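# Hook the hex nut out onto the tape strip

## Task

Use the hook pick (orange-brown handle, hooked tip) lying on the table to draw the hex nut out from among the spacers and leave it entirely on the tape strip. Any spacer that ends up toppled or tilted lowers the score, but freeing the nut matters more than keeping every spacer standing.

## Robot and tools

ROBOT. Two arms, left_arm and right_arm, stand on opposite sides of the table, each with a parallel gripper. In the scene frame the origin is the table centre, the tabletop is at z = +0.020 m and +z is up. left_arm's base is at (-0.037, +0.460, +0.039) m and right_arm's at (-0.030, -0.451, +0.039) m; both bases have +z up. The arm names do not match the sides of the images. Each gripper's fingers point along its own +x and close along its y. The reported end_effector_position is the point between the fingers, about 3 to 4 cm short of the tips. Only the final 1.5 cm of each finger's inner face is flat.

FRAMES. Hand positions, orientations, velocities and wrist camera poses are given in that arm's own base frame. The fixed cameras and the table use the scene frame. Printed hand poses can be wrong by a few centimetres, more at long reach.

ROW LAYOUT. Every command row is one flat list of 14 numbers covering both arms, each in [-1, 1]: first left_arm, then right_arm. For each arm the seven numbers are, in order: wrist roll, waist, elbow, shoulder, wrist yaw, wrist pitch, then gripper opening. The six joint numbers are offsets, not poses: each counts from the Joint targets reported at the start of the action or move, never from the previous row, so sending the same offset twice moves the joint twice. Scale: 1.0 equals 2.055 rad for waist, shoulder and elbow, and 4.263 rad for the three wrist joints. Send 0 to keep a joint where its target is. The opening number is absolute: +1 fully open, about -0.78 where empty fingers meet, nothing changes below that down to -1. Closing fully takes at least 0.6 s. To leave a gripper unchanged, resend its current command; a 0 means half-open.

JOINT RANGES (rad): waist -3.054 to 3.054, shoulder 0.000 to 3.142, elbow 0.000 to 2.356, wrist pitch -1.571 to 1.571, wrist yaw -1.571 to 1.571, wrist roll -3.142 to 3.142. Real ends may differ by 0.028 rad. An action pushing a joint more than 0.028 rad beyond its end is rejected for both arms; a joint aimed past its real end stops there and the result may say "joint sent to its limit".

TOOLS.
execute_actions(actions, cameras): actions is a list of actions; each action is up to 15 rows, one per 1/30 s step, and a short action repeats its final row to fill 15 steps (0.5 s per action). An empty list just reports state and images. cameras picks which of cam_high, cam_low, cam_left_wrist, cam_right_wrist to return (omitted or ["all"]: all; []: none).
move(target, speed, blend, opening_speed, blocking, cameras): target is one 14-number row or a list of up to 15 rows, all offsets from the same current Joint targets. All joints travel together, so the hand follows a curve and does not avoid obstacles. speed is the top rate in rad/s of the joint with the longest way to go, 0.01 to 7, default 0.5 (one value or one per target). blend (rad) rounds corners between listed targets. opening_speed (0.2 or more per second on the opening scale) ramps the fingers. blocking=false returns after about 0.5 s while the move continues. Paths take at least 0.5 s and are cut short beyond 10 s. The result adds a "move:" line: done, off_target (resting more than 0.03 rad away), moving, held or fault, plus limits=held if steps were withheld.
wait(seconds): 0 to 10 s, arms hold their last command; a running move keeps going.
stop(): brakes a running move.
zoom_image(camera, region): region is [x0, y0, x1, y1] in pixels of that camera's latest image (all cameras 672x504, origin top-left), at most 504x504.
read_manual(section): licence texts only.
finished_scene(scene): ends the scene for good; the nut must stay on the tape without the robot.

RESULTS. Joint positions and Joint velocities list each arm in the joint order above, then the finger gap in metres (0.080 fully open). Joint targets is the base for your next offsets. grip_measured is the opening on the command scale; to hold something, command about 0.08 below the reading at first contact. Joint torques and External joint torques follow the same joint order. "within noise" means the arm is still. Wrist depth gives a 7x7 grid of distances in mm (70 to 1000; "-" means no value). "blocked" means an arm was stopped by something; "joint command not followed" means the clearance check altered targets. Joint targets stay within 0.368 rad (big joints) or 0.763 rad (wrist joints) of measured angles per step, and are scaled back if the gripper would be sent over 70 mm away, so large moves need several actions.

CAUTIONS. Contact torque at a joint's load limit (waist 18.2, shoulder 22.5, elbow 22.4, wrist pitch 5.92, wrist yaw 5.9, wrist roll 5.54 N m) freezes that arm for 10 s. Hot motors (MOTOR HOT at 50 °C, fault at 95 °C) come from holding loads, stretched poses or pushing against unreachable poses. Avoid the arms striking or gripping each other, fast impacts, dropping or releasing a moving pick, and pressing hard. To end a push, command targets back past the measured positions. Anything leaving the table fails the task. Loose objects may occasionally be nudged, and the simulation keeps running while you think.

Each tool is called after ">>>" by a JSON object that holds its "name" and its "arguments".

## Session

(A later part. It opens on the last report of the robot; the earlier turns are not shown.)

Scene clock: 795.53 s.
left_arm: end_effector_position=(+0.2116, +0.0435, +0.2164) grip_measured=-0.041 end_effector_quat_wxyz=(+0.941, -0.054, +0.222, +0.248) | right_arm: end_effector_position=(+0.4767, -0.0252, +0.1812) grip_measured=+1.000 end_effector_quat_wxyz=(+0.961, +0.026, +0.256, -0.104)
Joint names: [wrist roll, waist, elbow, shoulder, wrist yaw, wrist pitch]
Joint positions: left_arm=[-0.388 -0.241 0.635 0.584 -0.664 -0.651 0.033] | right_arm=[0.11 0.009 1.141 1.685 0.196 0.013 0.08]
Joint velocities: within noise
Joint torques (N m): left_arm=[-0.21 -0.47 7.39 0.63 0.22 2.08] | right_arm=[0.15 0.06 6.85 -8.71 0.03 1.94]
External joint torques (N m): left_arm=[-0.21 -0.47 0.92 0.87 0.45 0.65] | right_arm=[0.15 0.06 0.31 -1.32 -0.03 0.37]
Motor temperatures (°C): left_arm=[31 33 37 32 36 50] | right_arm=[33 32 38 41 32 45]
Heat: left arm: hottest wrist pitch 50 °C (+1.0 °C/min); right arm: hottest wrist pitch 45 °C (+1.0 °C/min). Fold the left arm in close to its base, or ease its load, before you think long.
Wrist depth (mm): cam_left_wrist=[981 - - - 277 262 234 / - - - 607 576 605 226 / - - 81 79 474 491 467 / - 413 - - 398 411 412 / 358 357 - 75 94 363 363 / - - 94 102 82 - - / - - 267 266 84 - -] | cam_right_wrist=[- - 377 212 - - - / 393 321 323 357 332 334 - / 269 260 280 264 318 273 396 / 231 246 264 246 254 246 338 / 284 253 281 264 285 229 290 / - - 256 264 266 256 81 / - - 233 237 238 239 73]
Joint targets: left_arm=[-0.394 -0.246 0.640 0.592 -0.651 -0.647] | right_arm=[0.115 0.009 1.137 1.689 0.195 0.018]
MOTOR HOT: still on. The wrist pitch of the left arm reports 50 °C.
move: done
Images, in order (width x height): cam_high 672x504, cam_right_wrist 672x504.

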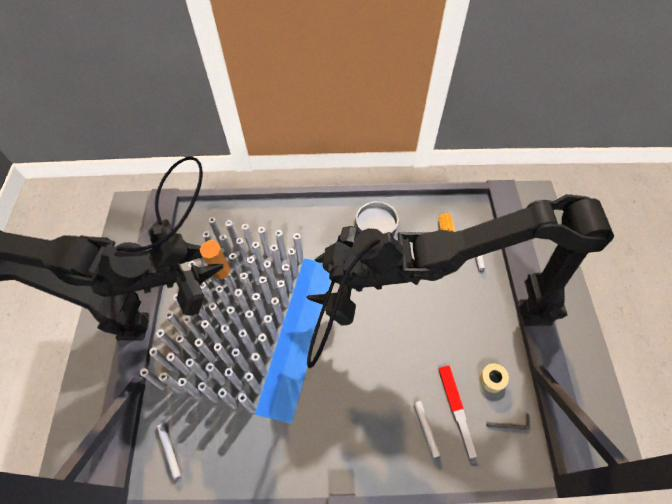

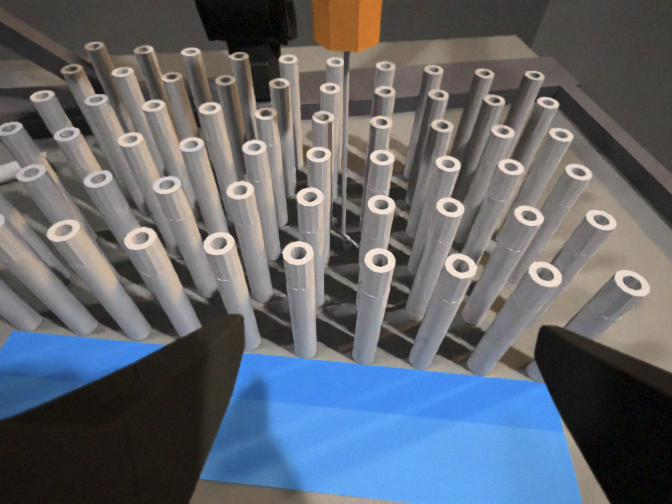

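>>> {"name": "move", "arguments": {"target": [0.0008, 0.0021, -0.0021, -0.0295, 0.0008, -0.0132, -0.15, 0, 0, 0, 0, 0, 0, 1], "speed": 0.1}}

>>> {"name": "zoom_image", "arguments": {"camera": "cam_right_wrist", "region": [320, 200, 370, 260]}}

>>> {"name": "zoom_image", "arguments": {"camera": "cam_low", "region": [380, 100, 520, 320]}}

>>> {"name": "zoom_image", "arguments": {"camera": "cam_high", "region": [180, 220, 280, 320]}}

Scene clock: 833.40 s.
left_arm: end_effector_position=(+0.2020, +0.0443, +0.2167) grip_measured=-0.041 end_effector_quat_wxyz=(+0.942, -0.056, +0.224, +0.242) | right_arm: end_effector_position=(+0.4767, -0.0252, +0.1812) grip_measured=+1.000 end_effector_quat_wxyz=(+0.961, +0.026, +0.256, -0.104)
Joint names: [wrist roll, waist, elbow, shoulder, wrist yaw, wrist pitch]
Joint positions: left_arm=[-0.388 -0.241 0.636 0.536 -0.651 -0.699 0.033] | right_arm=[0.11 0.009 1.141 1.685 0.196 0.013 0.08]
Joint velocities: within noise
Joint torques (N m): left_arm=[-0.1 -0.07 6.72 -0.17 -0.17 1.44] | right_arm=[0.16 0.08 6.85 -8.7 0.04 1.94]
External joint torques (N m): left_arm=[-0.1 -0.06 0.35 -0.22 0.06 0] | right_arm=[0.15 0.13 0.38 -1.39 -0.03 0.39]
Motor temperatures (°C): left_arm=[31 33 39 32 35 50] | right_arm=[33 32 38 41 32 45]
Heat: left arm: hottest wrist pitch 50 °C (+0.0 °C/min); right arm: hottest wrist pitch 45 °C (+0.0 °C/min). Fold the left arm in close to its base, or ease its load, before you think long.
Wrist depth (mm): cam_left_wrist=[- - - 746 294 267 241 / - - 604 605 579 602 243 / - - 499 81 489 489 487 / - 412 - - 400 414 411 / 345 354 - 77 91 364 364 / - - - 104 82 - - / - - 272 243 78 - -] | cam_right_wrist=[- - 380 409 - - - / 394 321 322 357 333 336 - / 270 260 281 264 318 273 395 / 230 246 263 245 253 246 339 / 284 252 281 262 284 231 289 / - - 256 264 264 254 81 / - - 231 237 238 239 73]
Joint targets: left_arm=[-0.391 -0.241 0.635 0.532 -0.648 -0.704] | right_arm=[0.115 0.009 1.137 1.689 0.195 0.018]
MOTOR HOT: still on. The wrist pitch of the left arm reports 50 °C.
move: done

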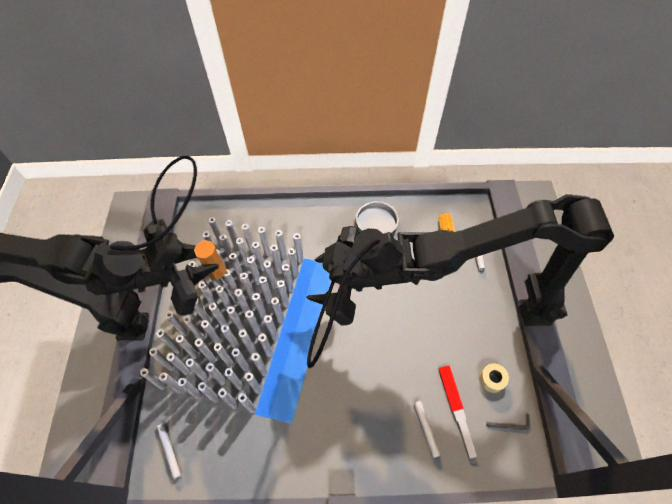

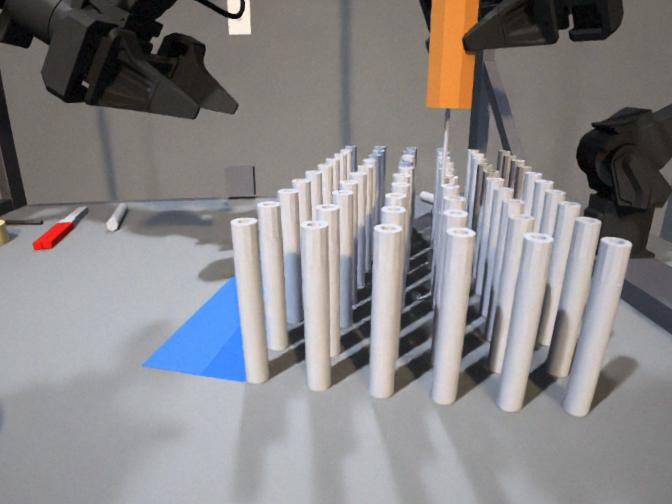

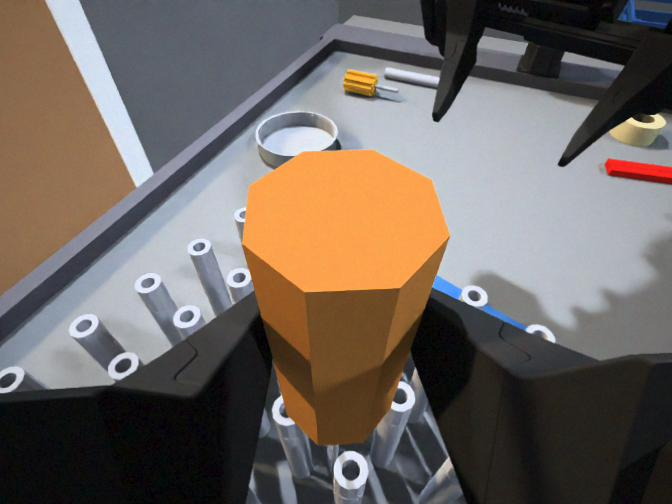

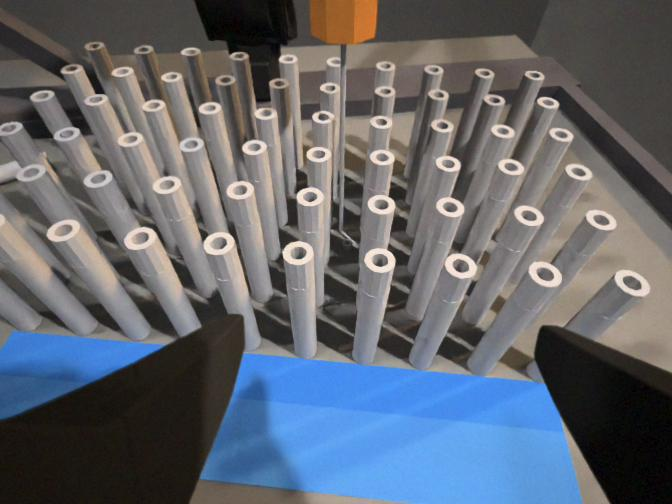

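Scaled by 8.400 from the camera's 672x504 image, which has a finer 960x720 frame.

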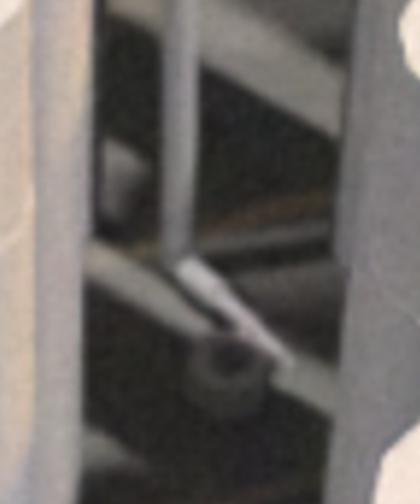

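Scaled by 2.291 from the camera's 672x504 image, which has a finer 960x720 frame.

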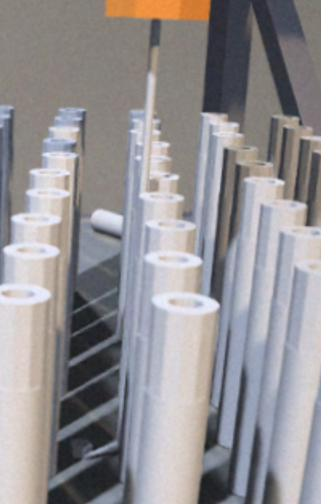

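Scaled by 5.040 from the camera's 672x504 image, which has a finer 960x720 frame.

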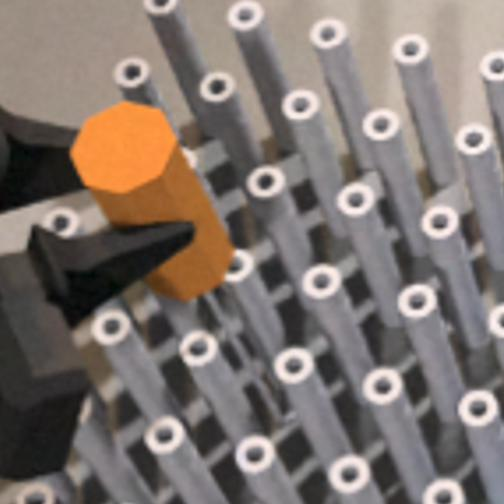

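>>> {"name": "zoom_image", "arguments": {"camera": "cam_low", "region": [395, 270, 445, 320]}}

>>> {"name": "zoom_image", "arguments": {"camera": "cam_right_wrist", "region": [332, 222, 364, 256]}}

>>> {"name": "zoom_image", "arguments": {"camera": "cam_high", "region": [210, 270, 260, 320]}}

Scaled by 10.080 from the camera's 672x504 image, which has a finer 960x720 frame.

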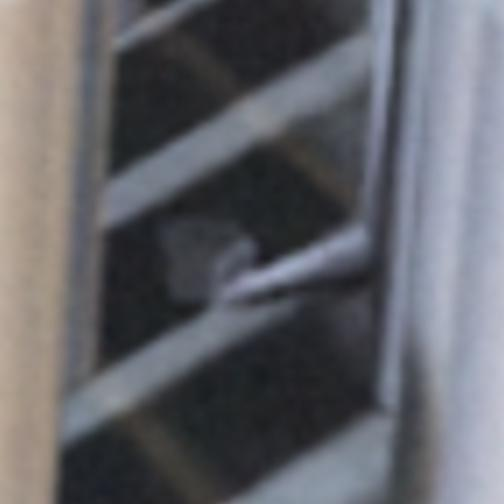

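Scaled by 14.824 from the camera's 672x504 image, which has a finer 960x720 frame.

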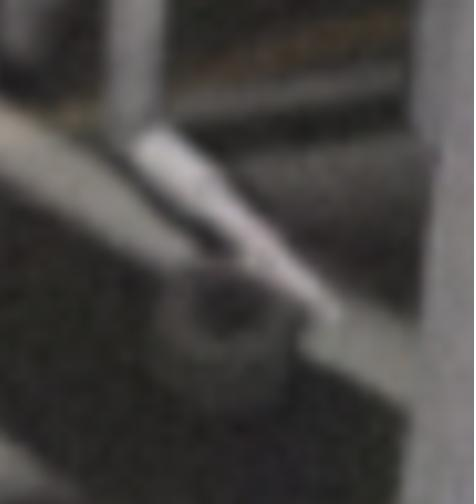

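Scaled by 10.080 from the camera's 672x504 image, which has a finer 960x720 frame.

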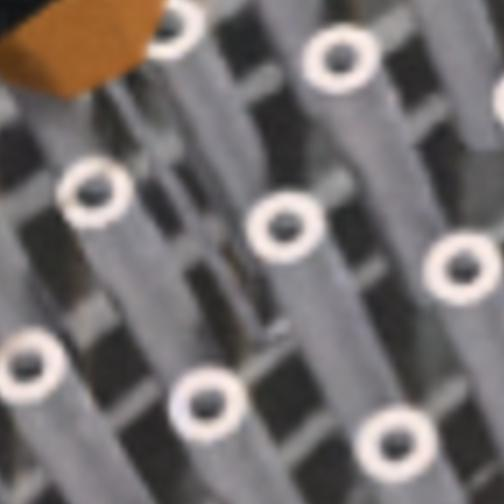

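>>> {"name": "move", "arguments": {"target": [0, -0.0005, 0.0005, 0.0115, 0, 0.0050, -0.15, 0, 0, 0, 0, 0, 0, 1], "speed": 0.06, "cameras": ["cam_right_wrist", "cam_low", "cam_high"]}}

>>> {"name": "zoom_image", "arguments": {"camera": "cam_low", "region": [395, 270, 445, 320]}}

>>> {"name": "zoom_image", "arguments": {"camera": "cam_right_wrist", "region": [332, 222, 364, 256]}}

Scene clock: 893.53 s.
left_arm: end_effector_position=(+0.2049, +0.0437, +0.2167) grip_measured=-0.041 end_effector_quat_wxyz=(+0.942, -0.056, +0.223, +0.243) | right_arm: end_effector_position=(+0.4767, -0.0252, +0.1812) grip_measured=+1.000 end_effector_quat_wxyz=(+0.961, +0.026, +0.256, -0.104)
Joint names: [wrist roll, waist, elbow, shoulder, wrist yaw, wrist pitch]
Joint positions: left_arm=[-0.388 -0.241 0.636 0.549 -0.652 -0.685 0.033] | right_arm=[0.11 0.009 1.141 1.685 0.196 0.013 0.08]
Joint velocities: within noise
Joint torques (N m): left_arm=[-0.09 -0.16 6.91 0.69 -0.13 2] | right_arm=[0.16 0.08 6.85 -8.71 0.03 1.94]
External joint torques (N m): left_arm=[-0.09 -0.15 0.55 0.69 0.09 0.57] | right_arm=[0.15 0.08 0.34 -1.35 -0.03 0.38]
Motor temperatures (°C): left_arm=[30 33 40 31 35 46] | right_arm=[32 32 38 41 32 45]
Heat: left arm: hottest wrist pitch 46 °C (-4.0 °C/min); right arm: hottest wrist pitch 45 °C (+0.0 °C/min).
Wrist depth (mm): cam_left_wrist=[- - - 845 293 271 239 / - - 606 609 581 607 235 / - - 81 81 473 491 487 / - 413 - - 399 411 411 / 350 355 - 74 91 365 365 / - - 94 102 82 - - / - - 266 248 84 - -] | cam_right_wrist=[- - 381 410 - - - / 392 319 321 356 331 334 - / 268 260 281 263 317 274 396 / 230 245 264 246 255 246 341 / 283 254 282 263 285 231 290 / - - 256 264 265 254 81 / - - 232 237 238 237 73]
Joint targets: left_arm=[-0.391 -0.242 0.637 0.555 -0.648 -0.683] | right_arm=[0.115 0.009 1.137 1.689 0.195 0.018]
MOTOR HOT: cleared for the motors of the left arm.
move: done
Images, in order (width x height): cam_high 672x504, cam_low 672x504, cam_right_wrist 672x504.

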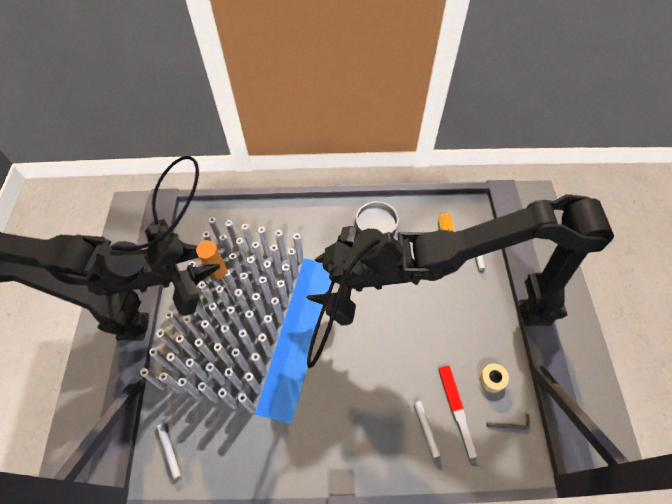

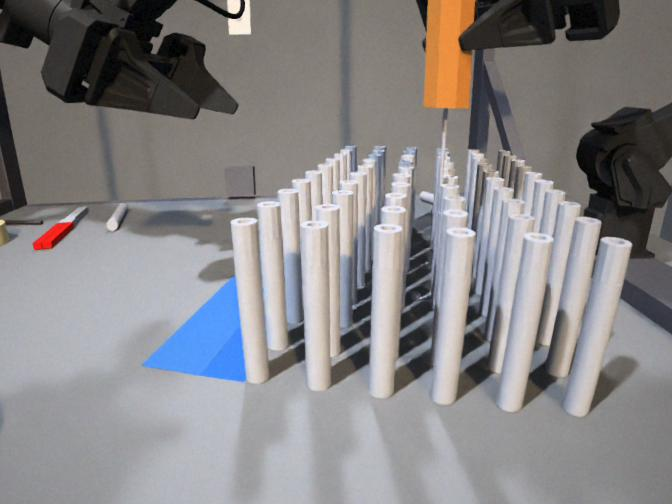

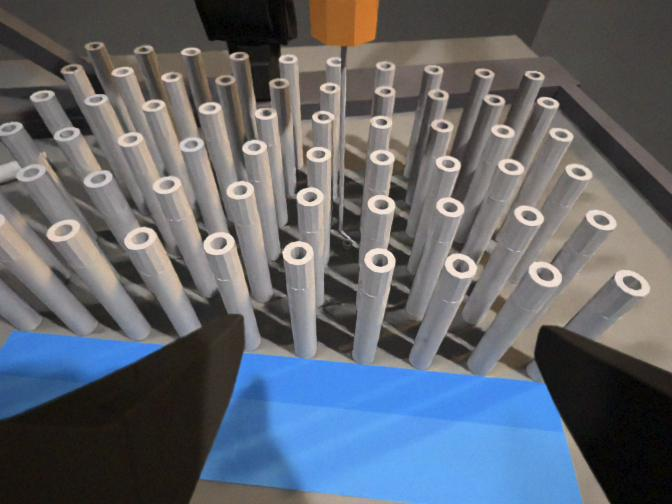

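Scaled by 10.080 from the camera's 672x504 image, which has a finer 960x720 frame.

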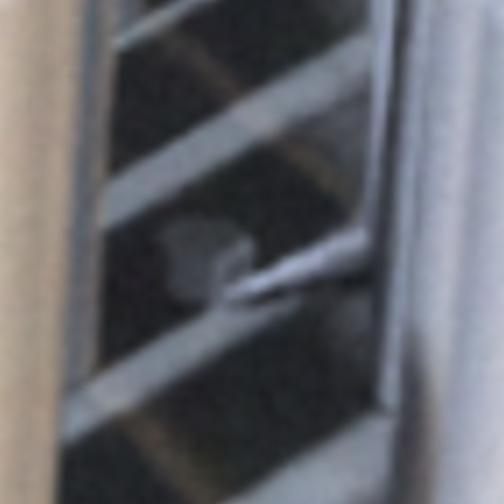

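Scaled by 14.824 from the camera's 672x504 image, which has a finer 960x720 frame.

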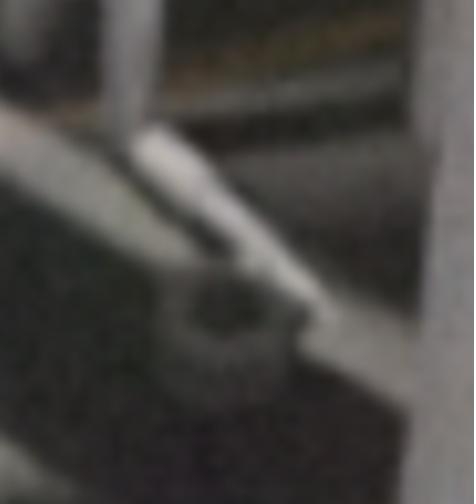

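>>> {"name": "move", "arguments": {"target": [0, 0, 0.0034, 0.0017, 0, -0.0008, -0.15, 0, 0, 0, 0, 0, 0, 1], "speed": 0.06, "cameras": ["cam_right_wrist", "cam_low"]}}

>>> {"name": "zoom_image", "arguments": {"camera": "cam_low", "region": [395, 270, 445, 320]}}

>>> {"name": "zoom_image", "arguments": {"camera": "cam_right_wrist", "region": [332, 222, 364, 256]}}

Scene clock: 907.83 s.
left_arm: end_effector_position=(+0.2052, +0.0436, +0.2166) grip_measured=-0.041 end_effector_quat_wxyz=(+0.942, -0.055, +0.224, +0.243) | right_arm: end_effector_position=(+0.4767, -0.0252, +0.1812) grip_measured=+1.000 end_effector_quat_wxyz=(+0.961, +0.026, +0.256, -0.104)
Joint names: [wrist roll, waist, elbow, shoulder, wrist yaw, wrist pitch]
Joint positions: left_arm=[-0.388 -0.241 0.637 0.552 -0.652 -0.685 0.033] | right_arm=[0.11 0.009 1.141 1.685 0.196 0.013 0.08]
Joint velocities: within noise
Joint torques (N m): left_arm=[-0.09 -0.16 7.62 0.77 -0.1 1.67] | right_arm=[0.16 0.06 6.85 -8.7 0.03 1.94]
External joint torques (N m): left_arm=[-0.09 -0.16 1.29 0.77 0.13 0.26] | right_arm=[0.15 0.16 0.45 -1.45 -0.04 0.42]
Motor temperatures (°C): left_arm=[30 33 40 31 35 46] | right_arm=[32 32 38 41 32 46]
Heat: left arm: hottest wrist pitch 46 °C (-2.0 °C/min); right arm: hottest wrist pitch 46 °C (+1.0 °C/min).
Wrist depth (mm): cam_left_wrist=[- - - 846 292 264 239 / - - 610 604 581 605 235 / - - 81 81 471 488 488 / - 411 - - 400 411 411 / 349 355 - 74 91 363 365 / - - 94 102 82 - - / - - 266 243 84 - -] | cam_right_wrist=[- - 380 327 - - - / 394 322 323 358 332 336 - / 269 259 280 263 315 273 398 / 231 245 263 246 254 246 339 / 285 253 281 264 285 231 290 / - - 257 263 265 255 81 / - - 231 237 239 238 73]
Joint targets: left_arm=[-0.391 -0.242 0.644 0.559 -0.647 -0.686] | right_arm=[0.115 0.009 1.137 1.689 0.195 0.018]
move: done
Images, in order (width x height): cam_low 672x504, cam_right_wrist 672x504.

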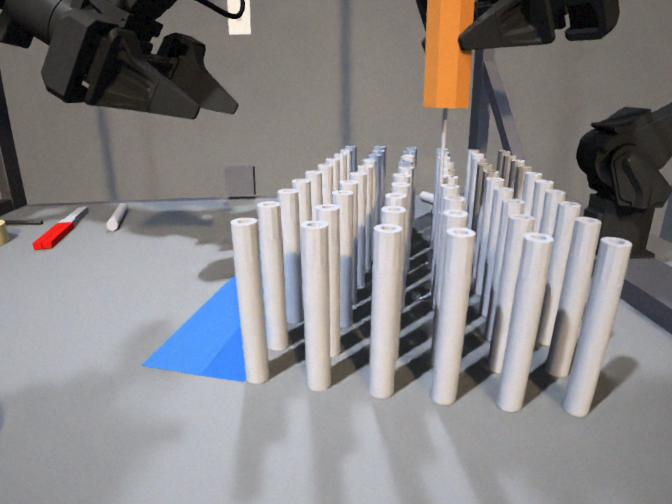

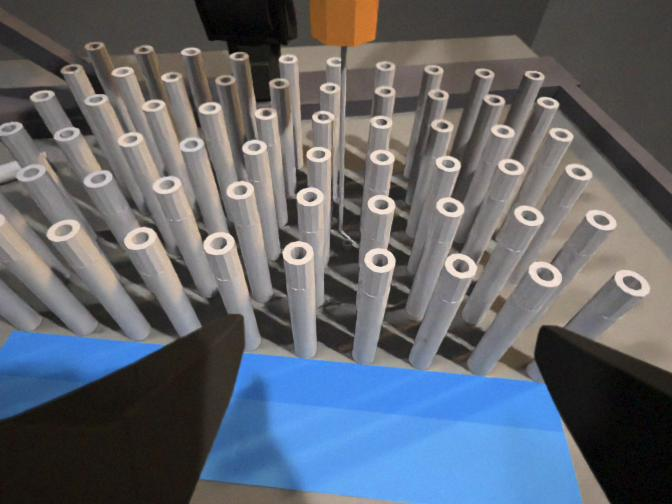

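Scaled by 10.080 from the camera's 672x504 image, which has a finer 960x720 frame.

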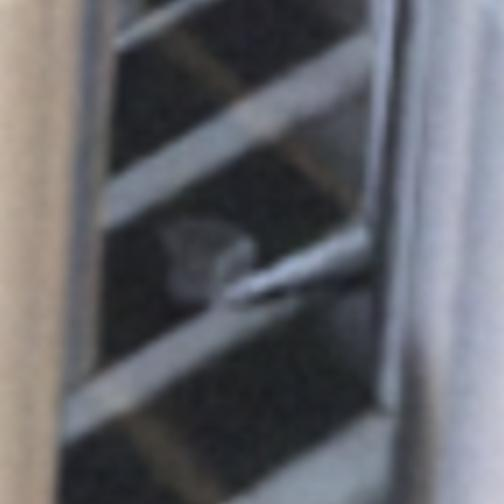

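Scaled by 14.824 from the camera's 672x504 image, which has a finer 960x720 frame.

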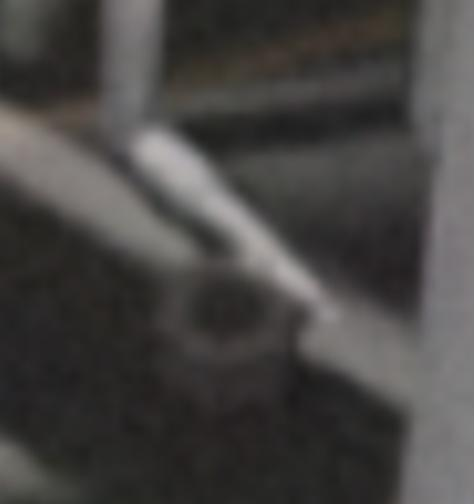

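>>> {"name": "move", "arguments": {"target": [0.0007, 0.002, 0.0015, -0.038, 0.0005, -0.0181, -0.15, 0,0,0,0,0,0,1], "speed": 0.12}}

Scene clock: 945.60 s.
left_arm: end_effector_position=(+0.1906, +0.0466, +0.2166) grip_measured=-0.041 end_effector_quat_wxyz=(+0.942, -0.055, +0.226, +0.241) | right_arm: end_effector_position=(+0.4767, -0.0252, +0.1812) grip_measured=+1.000 end_effector_quat_wxyz=(+0.961, +0.026, +0.256, -0.104)
Joint names: [wrist roll, waist, elbow, shoulder, wrist yaw, wrist pitch]
Joint positions: left_arm=[-0.388 -0.241 0.638 0.485 -0.647 -0.757 0.033] | right_arm=[0.11 0.009 1.141 1.685 0.196 0.013 0.08]
Joint velocities: within noise
Joint torques (N m): left_arm=[0 0.23 7.69 0.03 -0.22 1.33] | right_arm=[0.16 0.05 6.85 -8.69 0.04 1.94]
External joint torques (N m): left_arm=[0 0.22 1.39 -0.29 0.01 -0.11] | right_arm=[0.16 0.06 0.42 -1.41 -0.03 0.4]
Motor temperatures (°C): left_arm=[30 32 43 31 35 46] | right_arm=[32 32 38 42 32 46]
Heat: left arm: hottest wrist pitch 46 °C (+0.0 °C/min); right arm: hottest wrist pitch 46 °C (+1.0 °C/min).
Wrist depth (mm): cam_left_wrist=[- - - 739 310 609 245 / - - 605 605 576 602 257 / - - 496 81 488 489 488 / - 409 - - 398 410 410 / 355 274 - 77 91 363 363 / - - 94 104 82 - - / - - 229 264 78 - -] | cam_right_wrist=[- - 380 569 - - - / 395 320 323 357 331 338 - / 270 260 281 264 317 273 397 / 232 245 263 246 254 246 338 / 284 252 283 263 286 231 289 / - - 257 263 265 254 81 / - - 231 237 239 239 73]
Joint targets: left_arm=[-0.388 -0.238 0.647 0.481 -0.646 -0.763] | right_arm=[0.115 0.009 1.137 1.689 0.195 0.018]
move: done

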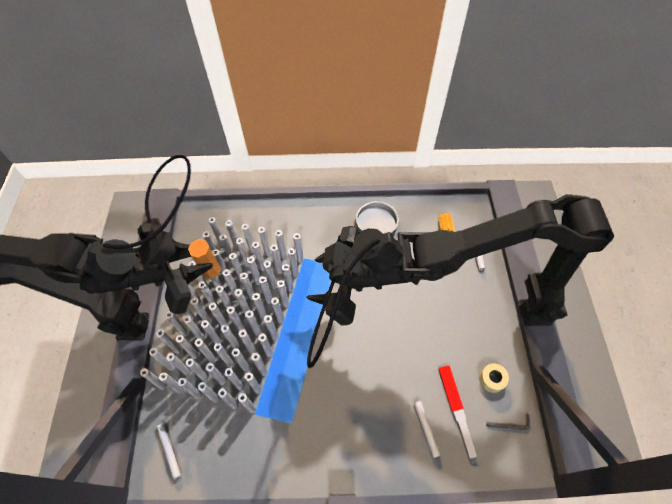

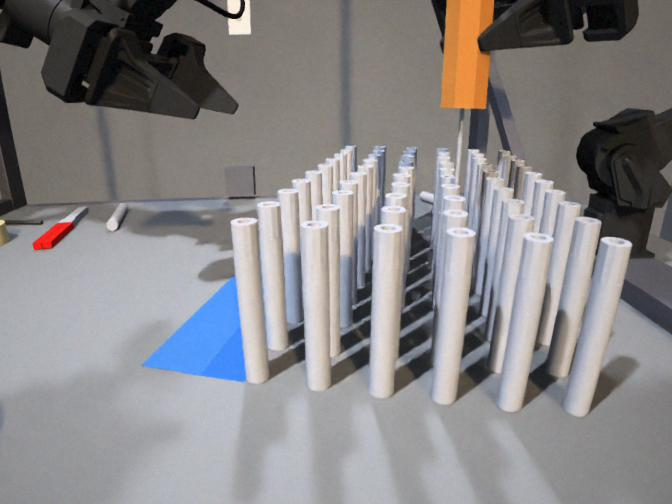

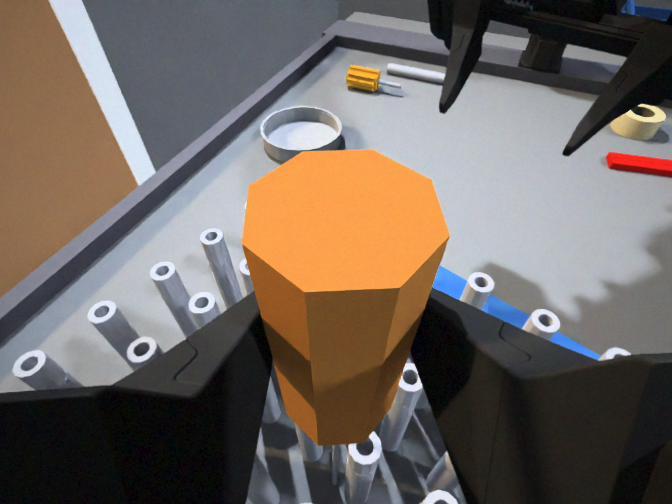

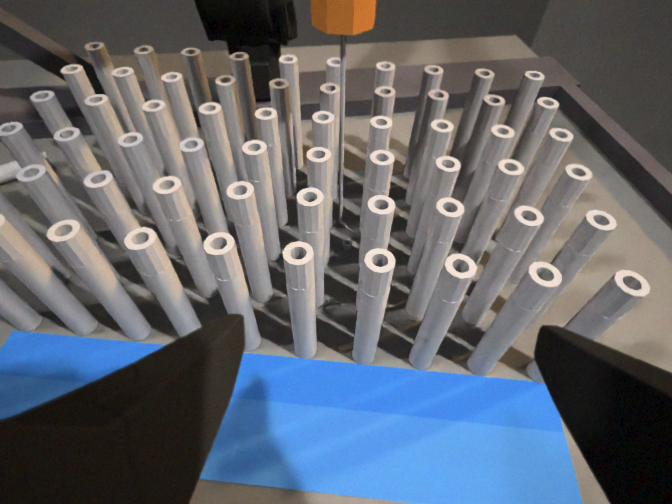

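>>> {"name": "zoom_image", "arguments": {"camera": "cam_right_wrist", "region": [310, 190, 380, 265]}}

>>> {"name": "zoom_image", "arguments": {"camera": "cam_low", "region": [390, 260, 460, 320]}}

Scaled by 6.720 from the camera's 672x504 image, which has a finer 960x720 frame.

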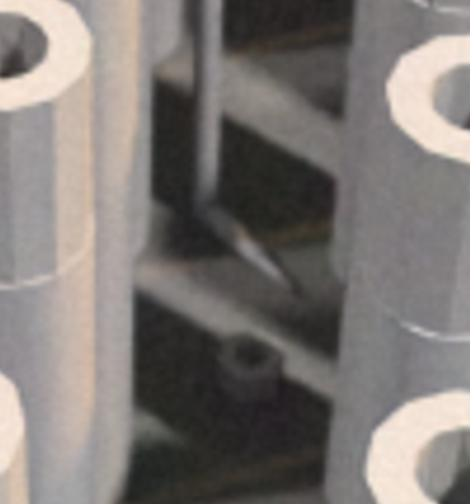

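Scaled by 7.200 from the camera's 672x504 image, which has a finer 960x720 frame.

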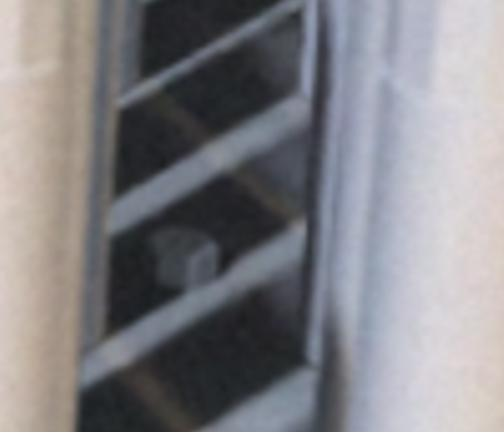

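>>> {"name": "move", "arguments": {"target": [0, 0, 0.01046, 0.00521, 0, -0.00253, -0.15, 0,0,0,0,0,0,1], "speed": 0.1, "cameras": []}}

Scene clock: 983.17 s.
left_arm: end_effector_position=(+0.1894, +0.0467, +0.2173) grip_measured=-0.041 end_effector_quat_wxyz=(+0.941, -0.053, +0.231, +0.241) | right_arm: end_effector_position=(+0.4767, -0.0252, +0.1812) grip_measured=+1.000 end_effector_quat_wxyz=(+0.961, +0.026, +0.256, -0.104)
Joint names: [wrist roll, waist, elbow, shoulder, wrist yaw, wrist pitch]
Joint positions: left_arm=[-0.388 -0.241 0.649 0.49 -0.645 -0.775 0.033] | right_arm=[0.11 0.009 1.141 1.685 0.196 0.013 0.08]
Joint velocities: within noise
Joint torques (N m): left_arm=[0.01 0.27 8.88 0.56 -0.28 1.83] | right_arm=[0.16 0.06 6.86 -8.69 0.04 1.94]
External joint torques (N m): left_arm=[0.01 0.27 2.61 0.25 -0.05 0.4] | right_arm=[0.15 0.12 0.41 -1.44 -0.03 0.4]
Motor temperatures (°C): left_arm=[30 32 44 31 35 46] | right_arm=[32 32 38 42 32 46]
Heat: left arm: hottest wrist pitch 46 °C (+0.0 °C/min); right arm: hottest wrist pitch 46 °C (+0.0 °C/min).
Wrist depth (mm): cam_left_wrist=[- - - 726 648 625 245 / - - 590 589 567 584 527 / - - 492 81 482 478 478 / - 410 - - 393 406 404 / 354 346 - 77 91 361 359 / - - - 103 82 - - / - - 233 266 78 - -] | cam_right_wrist=[- - 377 577 - - - / 395 321 321 358 331 336 - / 271 260 281 266 316 274 398 / 230 245 264 246 254 245 339 / 285 253 281 263 286 231 290 / - - 257 263 265 255 81 / - - 231 237 239 239 73]
Joint targets: left_arm=[-0.388 -0.238 0.668 0.492 -0.645 -0.774] | right_arm=[0.115 0.009 1.137 1.689 0.195 0.018]
move: done
No camera images: "cameras" was empty.

>>> {"name": "wait", "arguments": {"seconds": 0.1}}

>>> {"name": "zoom_image", "arguments": {"camera": "cam_right_wrist", "region": [310, 190, 380, 265]}}

Scene clock: 985.27 s.
left_arm: end_effector_position=(+0.1894, +0.0467, +0.2174) grip_measured=-0.041 end_effector_quat_wxyz=(+0.941, -0.053, +0.231, +0.241) | right_arm: end_effector_position=(+0.4767, -0.0252, +0.1812) grip_measured=+1.000 end_effector_quat_wxyz=(+0.961, +0.026, +0.256, -0.104)
Joint names: [wrist roll, waist, elbow, shoulder, wrist yaw, wrist pitch]
Joint positions: left_arm=[-0.388 -0.241 0.649 0.49 -0.645 -0.775 0.033] | right_arm=[0.11 0.009 1.141 1.685 0.196 0.013 0.08]
Joint velocities: within noise
Joint torques (N m): left_arm=[0.01 0.24 8.89 0.6 -0.29 1.88] | right_arm=[0.16 0.08 6.84 -8.71 0.04 1.94]
External joint torques (N m): left_arm=[0.01 0.24 2.68 0.25 -0.06 0.46] | right_arm=[0.15 0.08 0.3 -1.35 -0.02 0.37]
Motor temperatures (°C): left_arm=[30 32 44 31 35 46] | right_arm=[32 32 38 42 32 46]
Heat: left arm: hottest wrist pitch 46 °C (+0.0 °C/min); right arm: hottest wrist pitch 46 °C (+0.0 °C/min).
Wrist depth (mm): cam_left_wrist=[- - - 730 649 626 245 / - - 586 565 565 587 529 / - - 491 81 481 481 478 / - 408 - - 393 405 403 / 354 344 - 77 91 359 360 / - - - 103 82 - - / - - 233 266 78 - -] | cam_right_wrist=[- - 378 569 - - - / 394 322 321 355 331 335 - / 269 259 281 265 316 273 397 / 231 246 264 247 254 246 337 / 283 253 282 263 285 231 291 / - - 258 263 266 254 81 / - - 232 236 238 239 73]
Joint targets: left_arm=[-0.388 -0.238 0.668 0.491 -0.645 -0.774] | right_arm=[0.115 0.009 1.137 1.689 0.195 0.018]
Tool commands: left_gripper/opening=-0.15 right_gripper/opening=+1.0
wait: 0.10 s; at rest from the start

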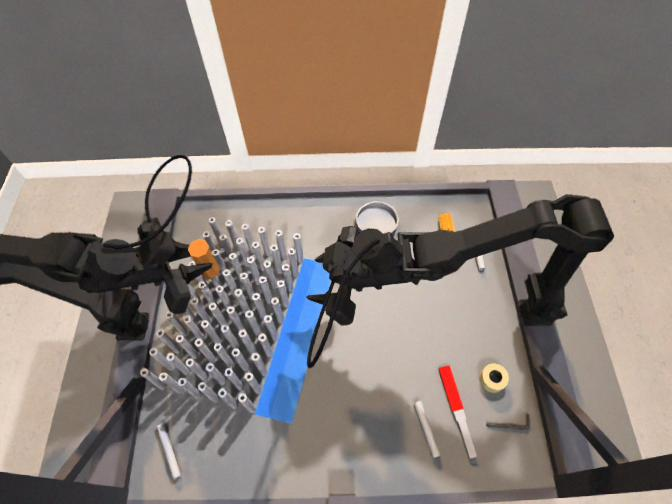

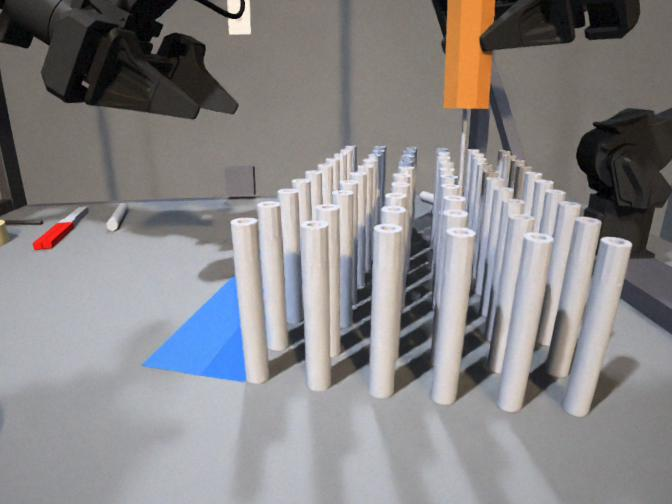

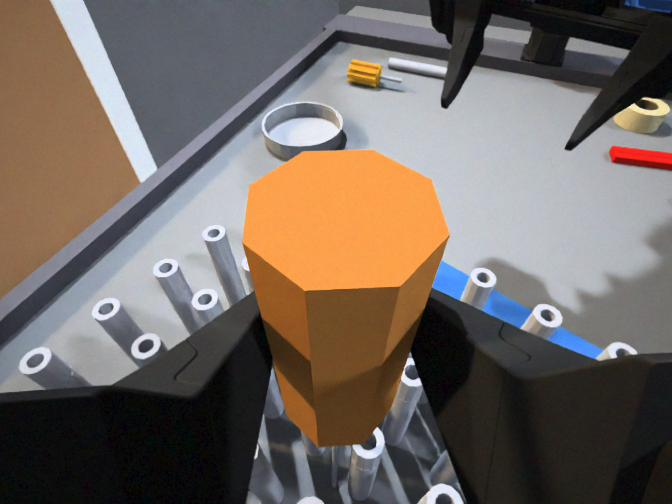

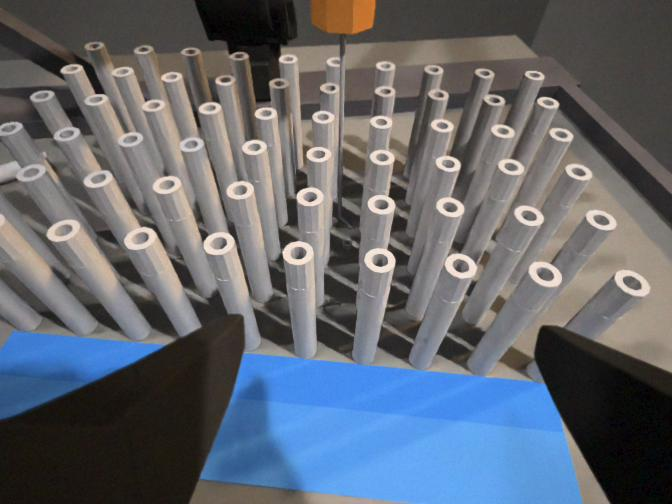

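Scaled by 6.720 from the camera's 672x504 image, which has a finer 960x720 frame.

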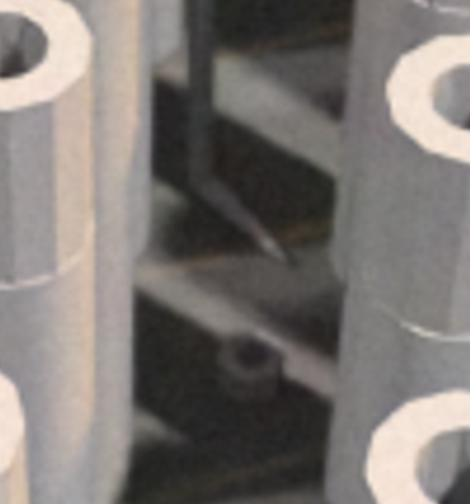

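>>> {"name": "move", "arguments": {"target": [0, 0, 0.01046, 0.00521, 0, -0.00253, -0.15, 0,0,0,0,0,0,1], "speed": 0.1, "cameras": []}}

Scene clock: 994.53 s.
left_arm: end_effector_position=(+0.1897, +0.0466, +0.2220) grip_measured=-0.041 end_effector_quat_wxyz=(+0.941, -0.052, +0.232, +0.241) | right_arm: end_effector_position=(+0.4767, -0.0252, +0.1812) grip_measured=+1.000 end_effector_quat_wxyz=(+0.961, +0.026, +0.256, -0.104)
Joint names: [wrist roll, waist, elbow, shoulder, wrist yaw, wrist pitch]
Joint positions: left_arm=[-0.388 -0.241 0.67 0.501 -0.645 -0.786 0.033] | right_arm=[0.11 0.009 1.141 1.685 0.196 0.013 0.08]
Joint velocities: within noise
Joint torques (N m): left_arm=[0.02 0.28 8.99 0.55 -0.29 1.91] | right_arm=[0.16 0.05 6.84 -8.7 0.04 1.94]
External joint torques (N m): left_arm=[0.02 0.28 2.84 0.22 -0.07 0.51] | right_arm=[0.16 0 0.37 -1.39 -0.01 0.4]
Motor temperatures (°C): left_arm=[30 32 45 30 35 46] | right_arm=[32 32 38 42 32 46]
Heat: left arm: hottest wrist pitch 46 °C (+0.0 °C/min); right arm: hottest wrist pitch 46 °C (+0.0 °C/min).
Wrist depth (mm): cam_left_wrist=[- - - 738 311 614 246 / - - 602 599 571 594 532 / - - 498 81 486 485 486 / - 415 - - 399 409 409 / 355 350 - 77 91 364 365 / - - - 103 82 - - / - - 234 270 77 - -] | cam_right_wrist=[- - 379 569 - - - / 394 322 320 355 330 336 - / 270 260 280 265 318 272 392 / 231 246 263 245 255 246 340 / 282 253 282 262 286 232 291 / - - 257 264 265 255 81 / - - 232 236 239 239 73]
Joint targets: left_arm=[-0.388 -0.238 0.690 0.502 -0.645 -0.785] | right_arm=[0.115 0.009 1.137 1.689 0.195 0.018]
move: done
No camera images: "cameras" was empty.

>>> {"name": "move", "arguments": {"target": [0, 0, -0.02433, -0.01187, 0, 0.00598, -0.15, 0,0,0,0,0,0,1], "speed": 0.08, "cameras": ["cam_low","cam_right_wrist"]}}

>>> {"name": "zoom_image", "arguments": {"camera": "cam_right_wrist", "region": [310, 190, 380, 265]}}

Scene clock: 999.47 s.
left_arm: end_effector_position=(+0.1900, +0.0465, +0.2195) grip_measured=-0.041 end_effector_quat_wxyz=(+0.943, -0.056, +0.225, +0.240) | right_arm: end_effector_position=(+0.4767, -0.0252, +0.1812) grip_measured=+1.000 end_effector_quat_wxyz=(+0.961, +0.026, +0.256, -0.104)
Joint names: [wrist roll, waist, elbow, shoulder, wrist yaw, wrist pitch]
Joint positions: left_arm=[-0.388 -0.241 0.648 0.485 -0.645 -0.764 0.033] | right_arm=[0.11 0.009 1.141 1.685 0.196 0.013 0.08]
Joint velocities: within noise
Joint torques (N m): left_arm=[0 0.25 5.58 -0.15 -0.29 2.16] | right_arm=[0.16 0.09 6.84 -8.71 0.04 1.93]
External joint torques (N m): left_arm=[0 0.24 -0.66 -0.49 -0.06 0.72] | right_arm=[0.15 0.07 0.33 -1.37 -0.02 0.38]
Motor temperatures (°C): left_arm=[30 32 45 30 35 46] | right_arm=[32 32 38 42 32 46]
Heat: left arm: hottest wrist pitch 46 °C (+0.0 °C/min); right arm: hottest wrist pitch 46 °C (+0.0 °C/min).
Wrist depth (mm): cam_left_wrist=[- - - 753 315 286 248 / - - 607 604 578 607 256 / - - 498 81 493 492 492 / - 408 - - 400 415 414 / 352 275 - 77 91 366 367 / - - - 103 82 - - / - - 230 264 78 - -] | cam_right_wrist=[- - 382 576 - - - / 395 320 321 355 331 337 - / 269 260 281 257 316 274 396 / 231 247 264 247 253 246 339 / 283 253 281 263 285 231 289 / - - 257 264 266 254 81 / - - 231 237 238 239 73]
Joint targets: left_arm=[-0.388 -0.238 0.640 0.478 -0.645 -0.759] | right_arm=[0.115 0.009 1.137 1.689 0.195 0.018]
move: done
Images, in order (width x height): cam_low 672x504, cam_right_wrist 672x504.

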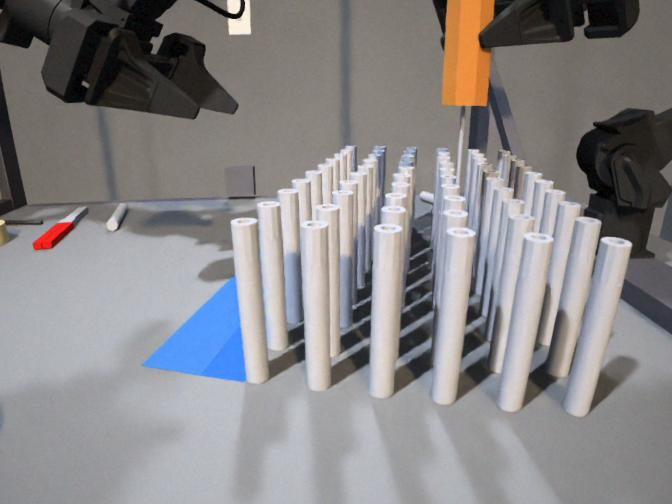

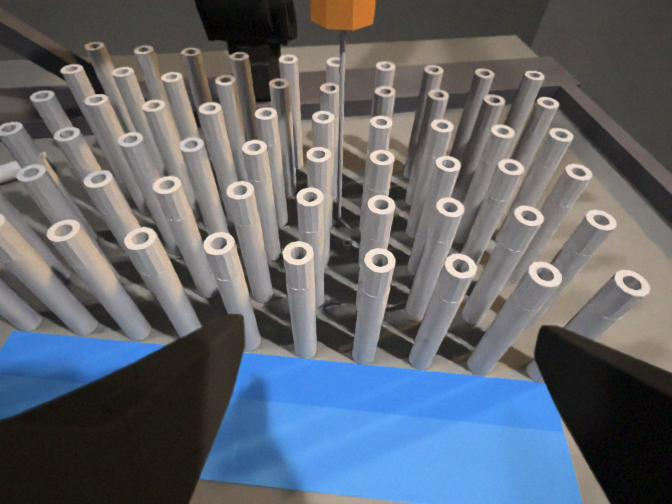

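Scaled by 6.720 from the camera's 672x504 image, which has a finer 960x720 frame.

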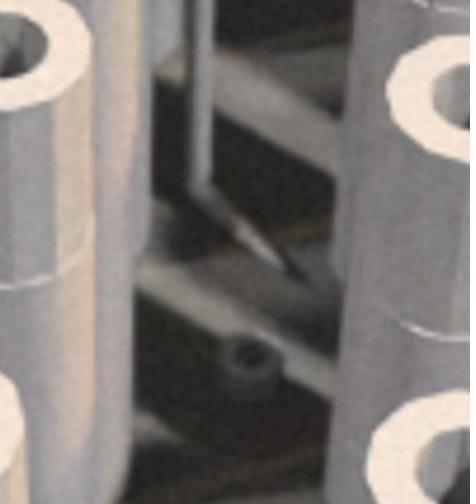

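>>> {"name": "move", "arguments": {"target": [-0.0005, -0.00146, -0.00097, 0.02214, -0.0005, 0.01067, -0.15, 0,0,0,0,0,0,1], "speed": 0.08, "cameras": ["cam_low","cam_right_wrist"]}}

>>> {"name": "zoom_image", "arguments": {"camera": "cam_right_wrist", "region": [310, 190, 380, 265]}}

>>> {"name": "zoom_image", "arguments": {"camera": "cam_low", "region": [390, 260, 460, 320]}}

Scene clock: 1013.97 s.
left_arm: end_effector_position=(+0.1988, +0.0444, +0.2198) grip_measured=-0.041 end_effector_quat_wxyz=(+0.943, -0.058, +0.222, +0.240) | right_arm: end_effector_position=(+0.4767, -0.0252, +0.1812) grip_measured=+1.000 end_effector_quat_wxyz=(+0.961, +0.026, +0.256, -0.104)
Joint names: [wrist roll, waist, elbow, shoulder, wrist yaw, wrist pitch]
Joint positions: left_arm=[-0.388 -0.241 0.646 0.522 -0.645 -0.718 0.033] | right_arm=[0.11 0.009 1.141 1.685 0.196 0.013 0.08]
Joint velocities: within noise
Joint torques (N m): left_arm=[-0.06 -0.05 5.69 0.34 -0.36 2.17] | right_arm=[0.16 0.06 6.85 -8.72 0.04 1.94]
External joint torques (N m): left_arm=[-0.06 -0.05 -0.6 0.2 -0.14 0.75] | right_arm=[0.16 0 0.42 -1.45 -0.01 0.4]
Motor temperatures (°C): left_arm=[30 32 44 30 35 48] | right_arm=[32 32 38 42 32 46]
Heat: left arm: hottest wrist pitch 48 °C (+2.0 °C/min); right arm: hottest wrist pitch 46 °C (+0.0 °C/min).
Wrist depth (mm): cam_left_wrist=[- - - 747 288 274 243 / - - 606 610 579 607 247 / - - 496 81 493 490 491 / - 411 - - 401 413 416 / 352 356 - 77 94 367 368 / - - - 103 82 - - / - - 274 248 77 - -] | cam_right_wrist=[- - 382 547 - - - / 394 323 322 377 330 337 - / 270 260 280 257 317 274 396 / 231 247 265 246 254 245 339 / 282 253 281 262 285 231 289 / - - 256 264 265 255 81 / - - 231 237 239 237 73]
Joint targets: left_arm=[-0.390 -0.241 0.637 0.523 -0.648 -0.713] | right_arm=[0.115 0.009 1.137 1.689 0.195 0.018]
move: done
Images, in order (width x height): cam_low 672x504, cam_right_wrist 672x504.

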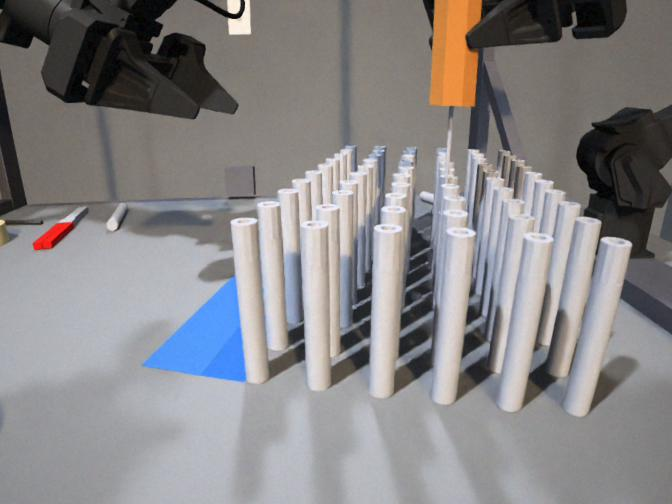

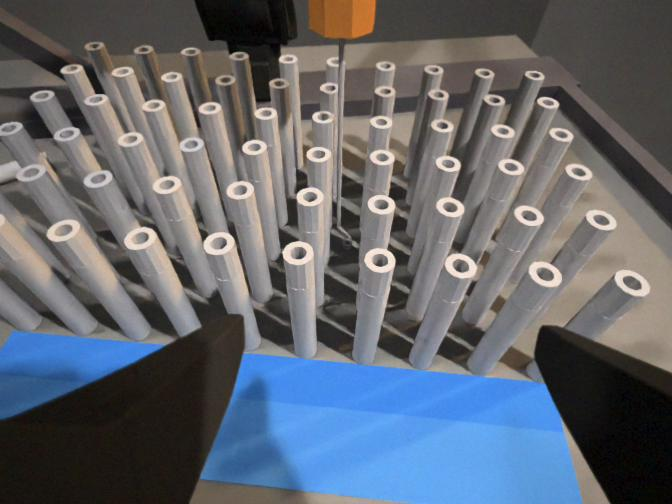

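Scaled by 6.720 from the camera's 672x504 image, which has a finer 960x720 frame.

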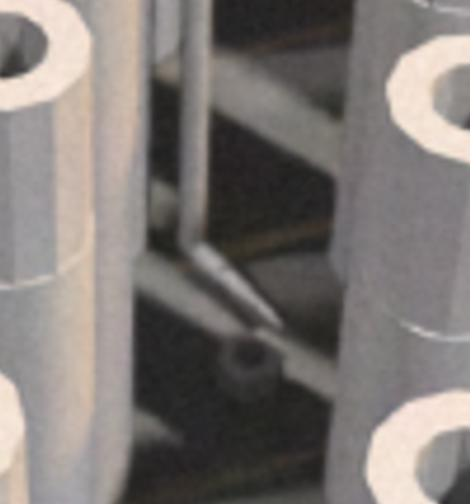

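Scaled by 7.200 from the camera's 672x504 image, which has a finer 960x720 frame.

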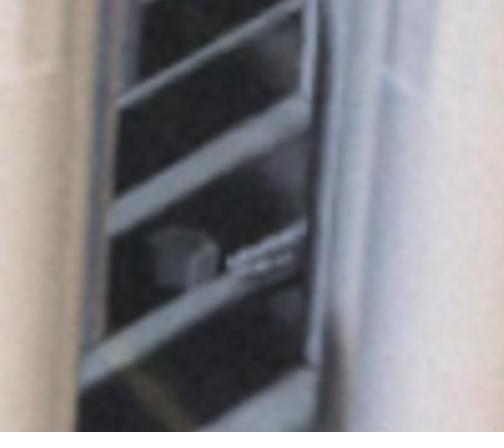

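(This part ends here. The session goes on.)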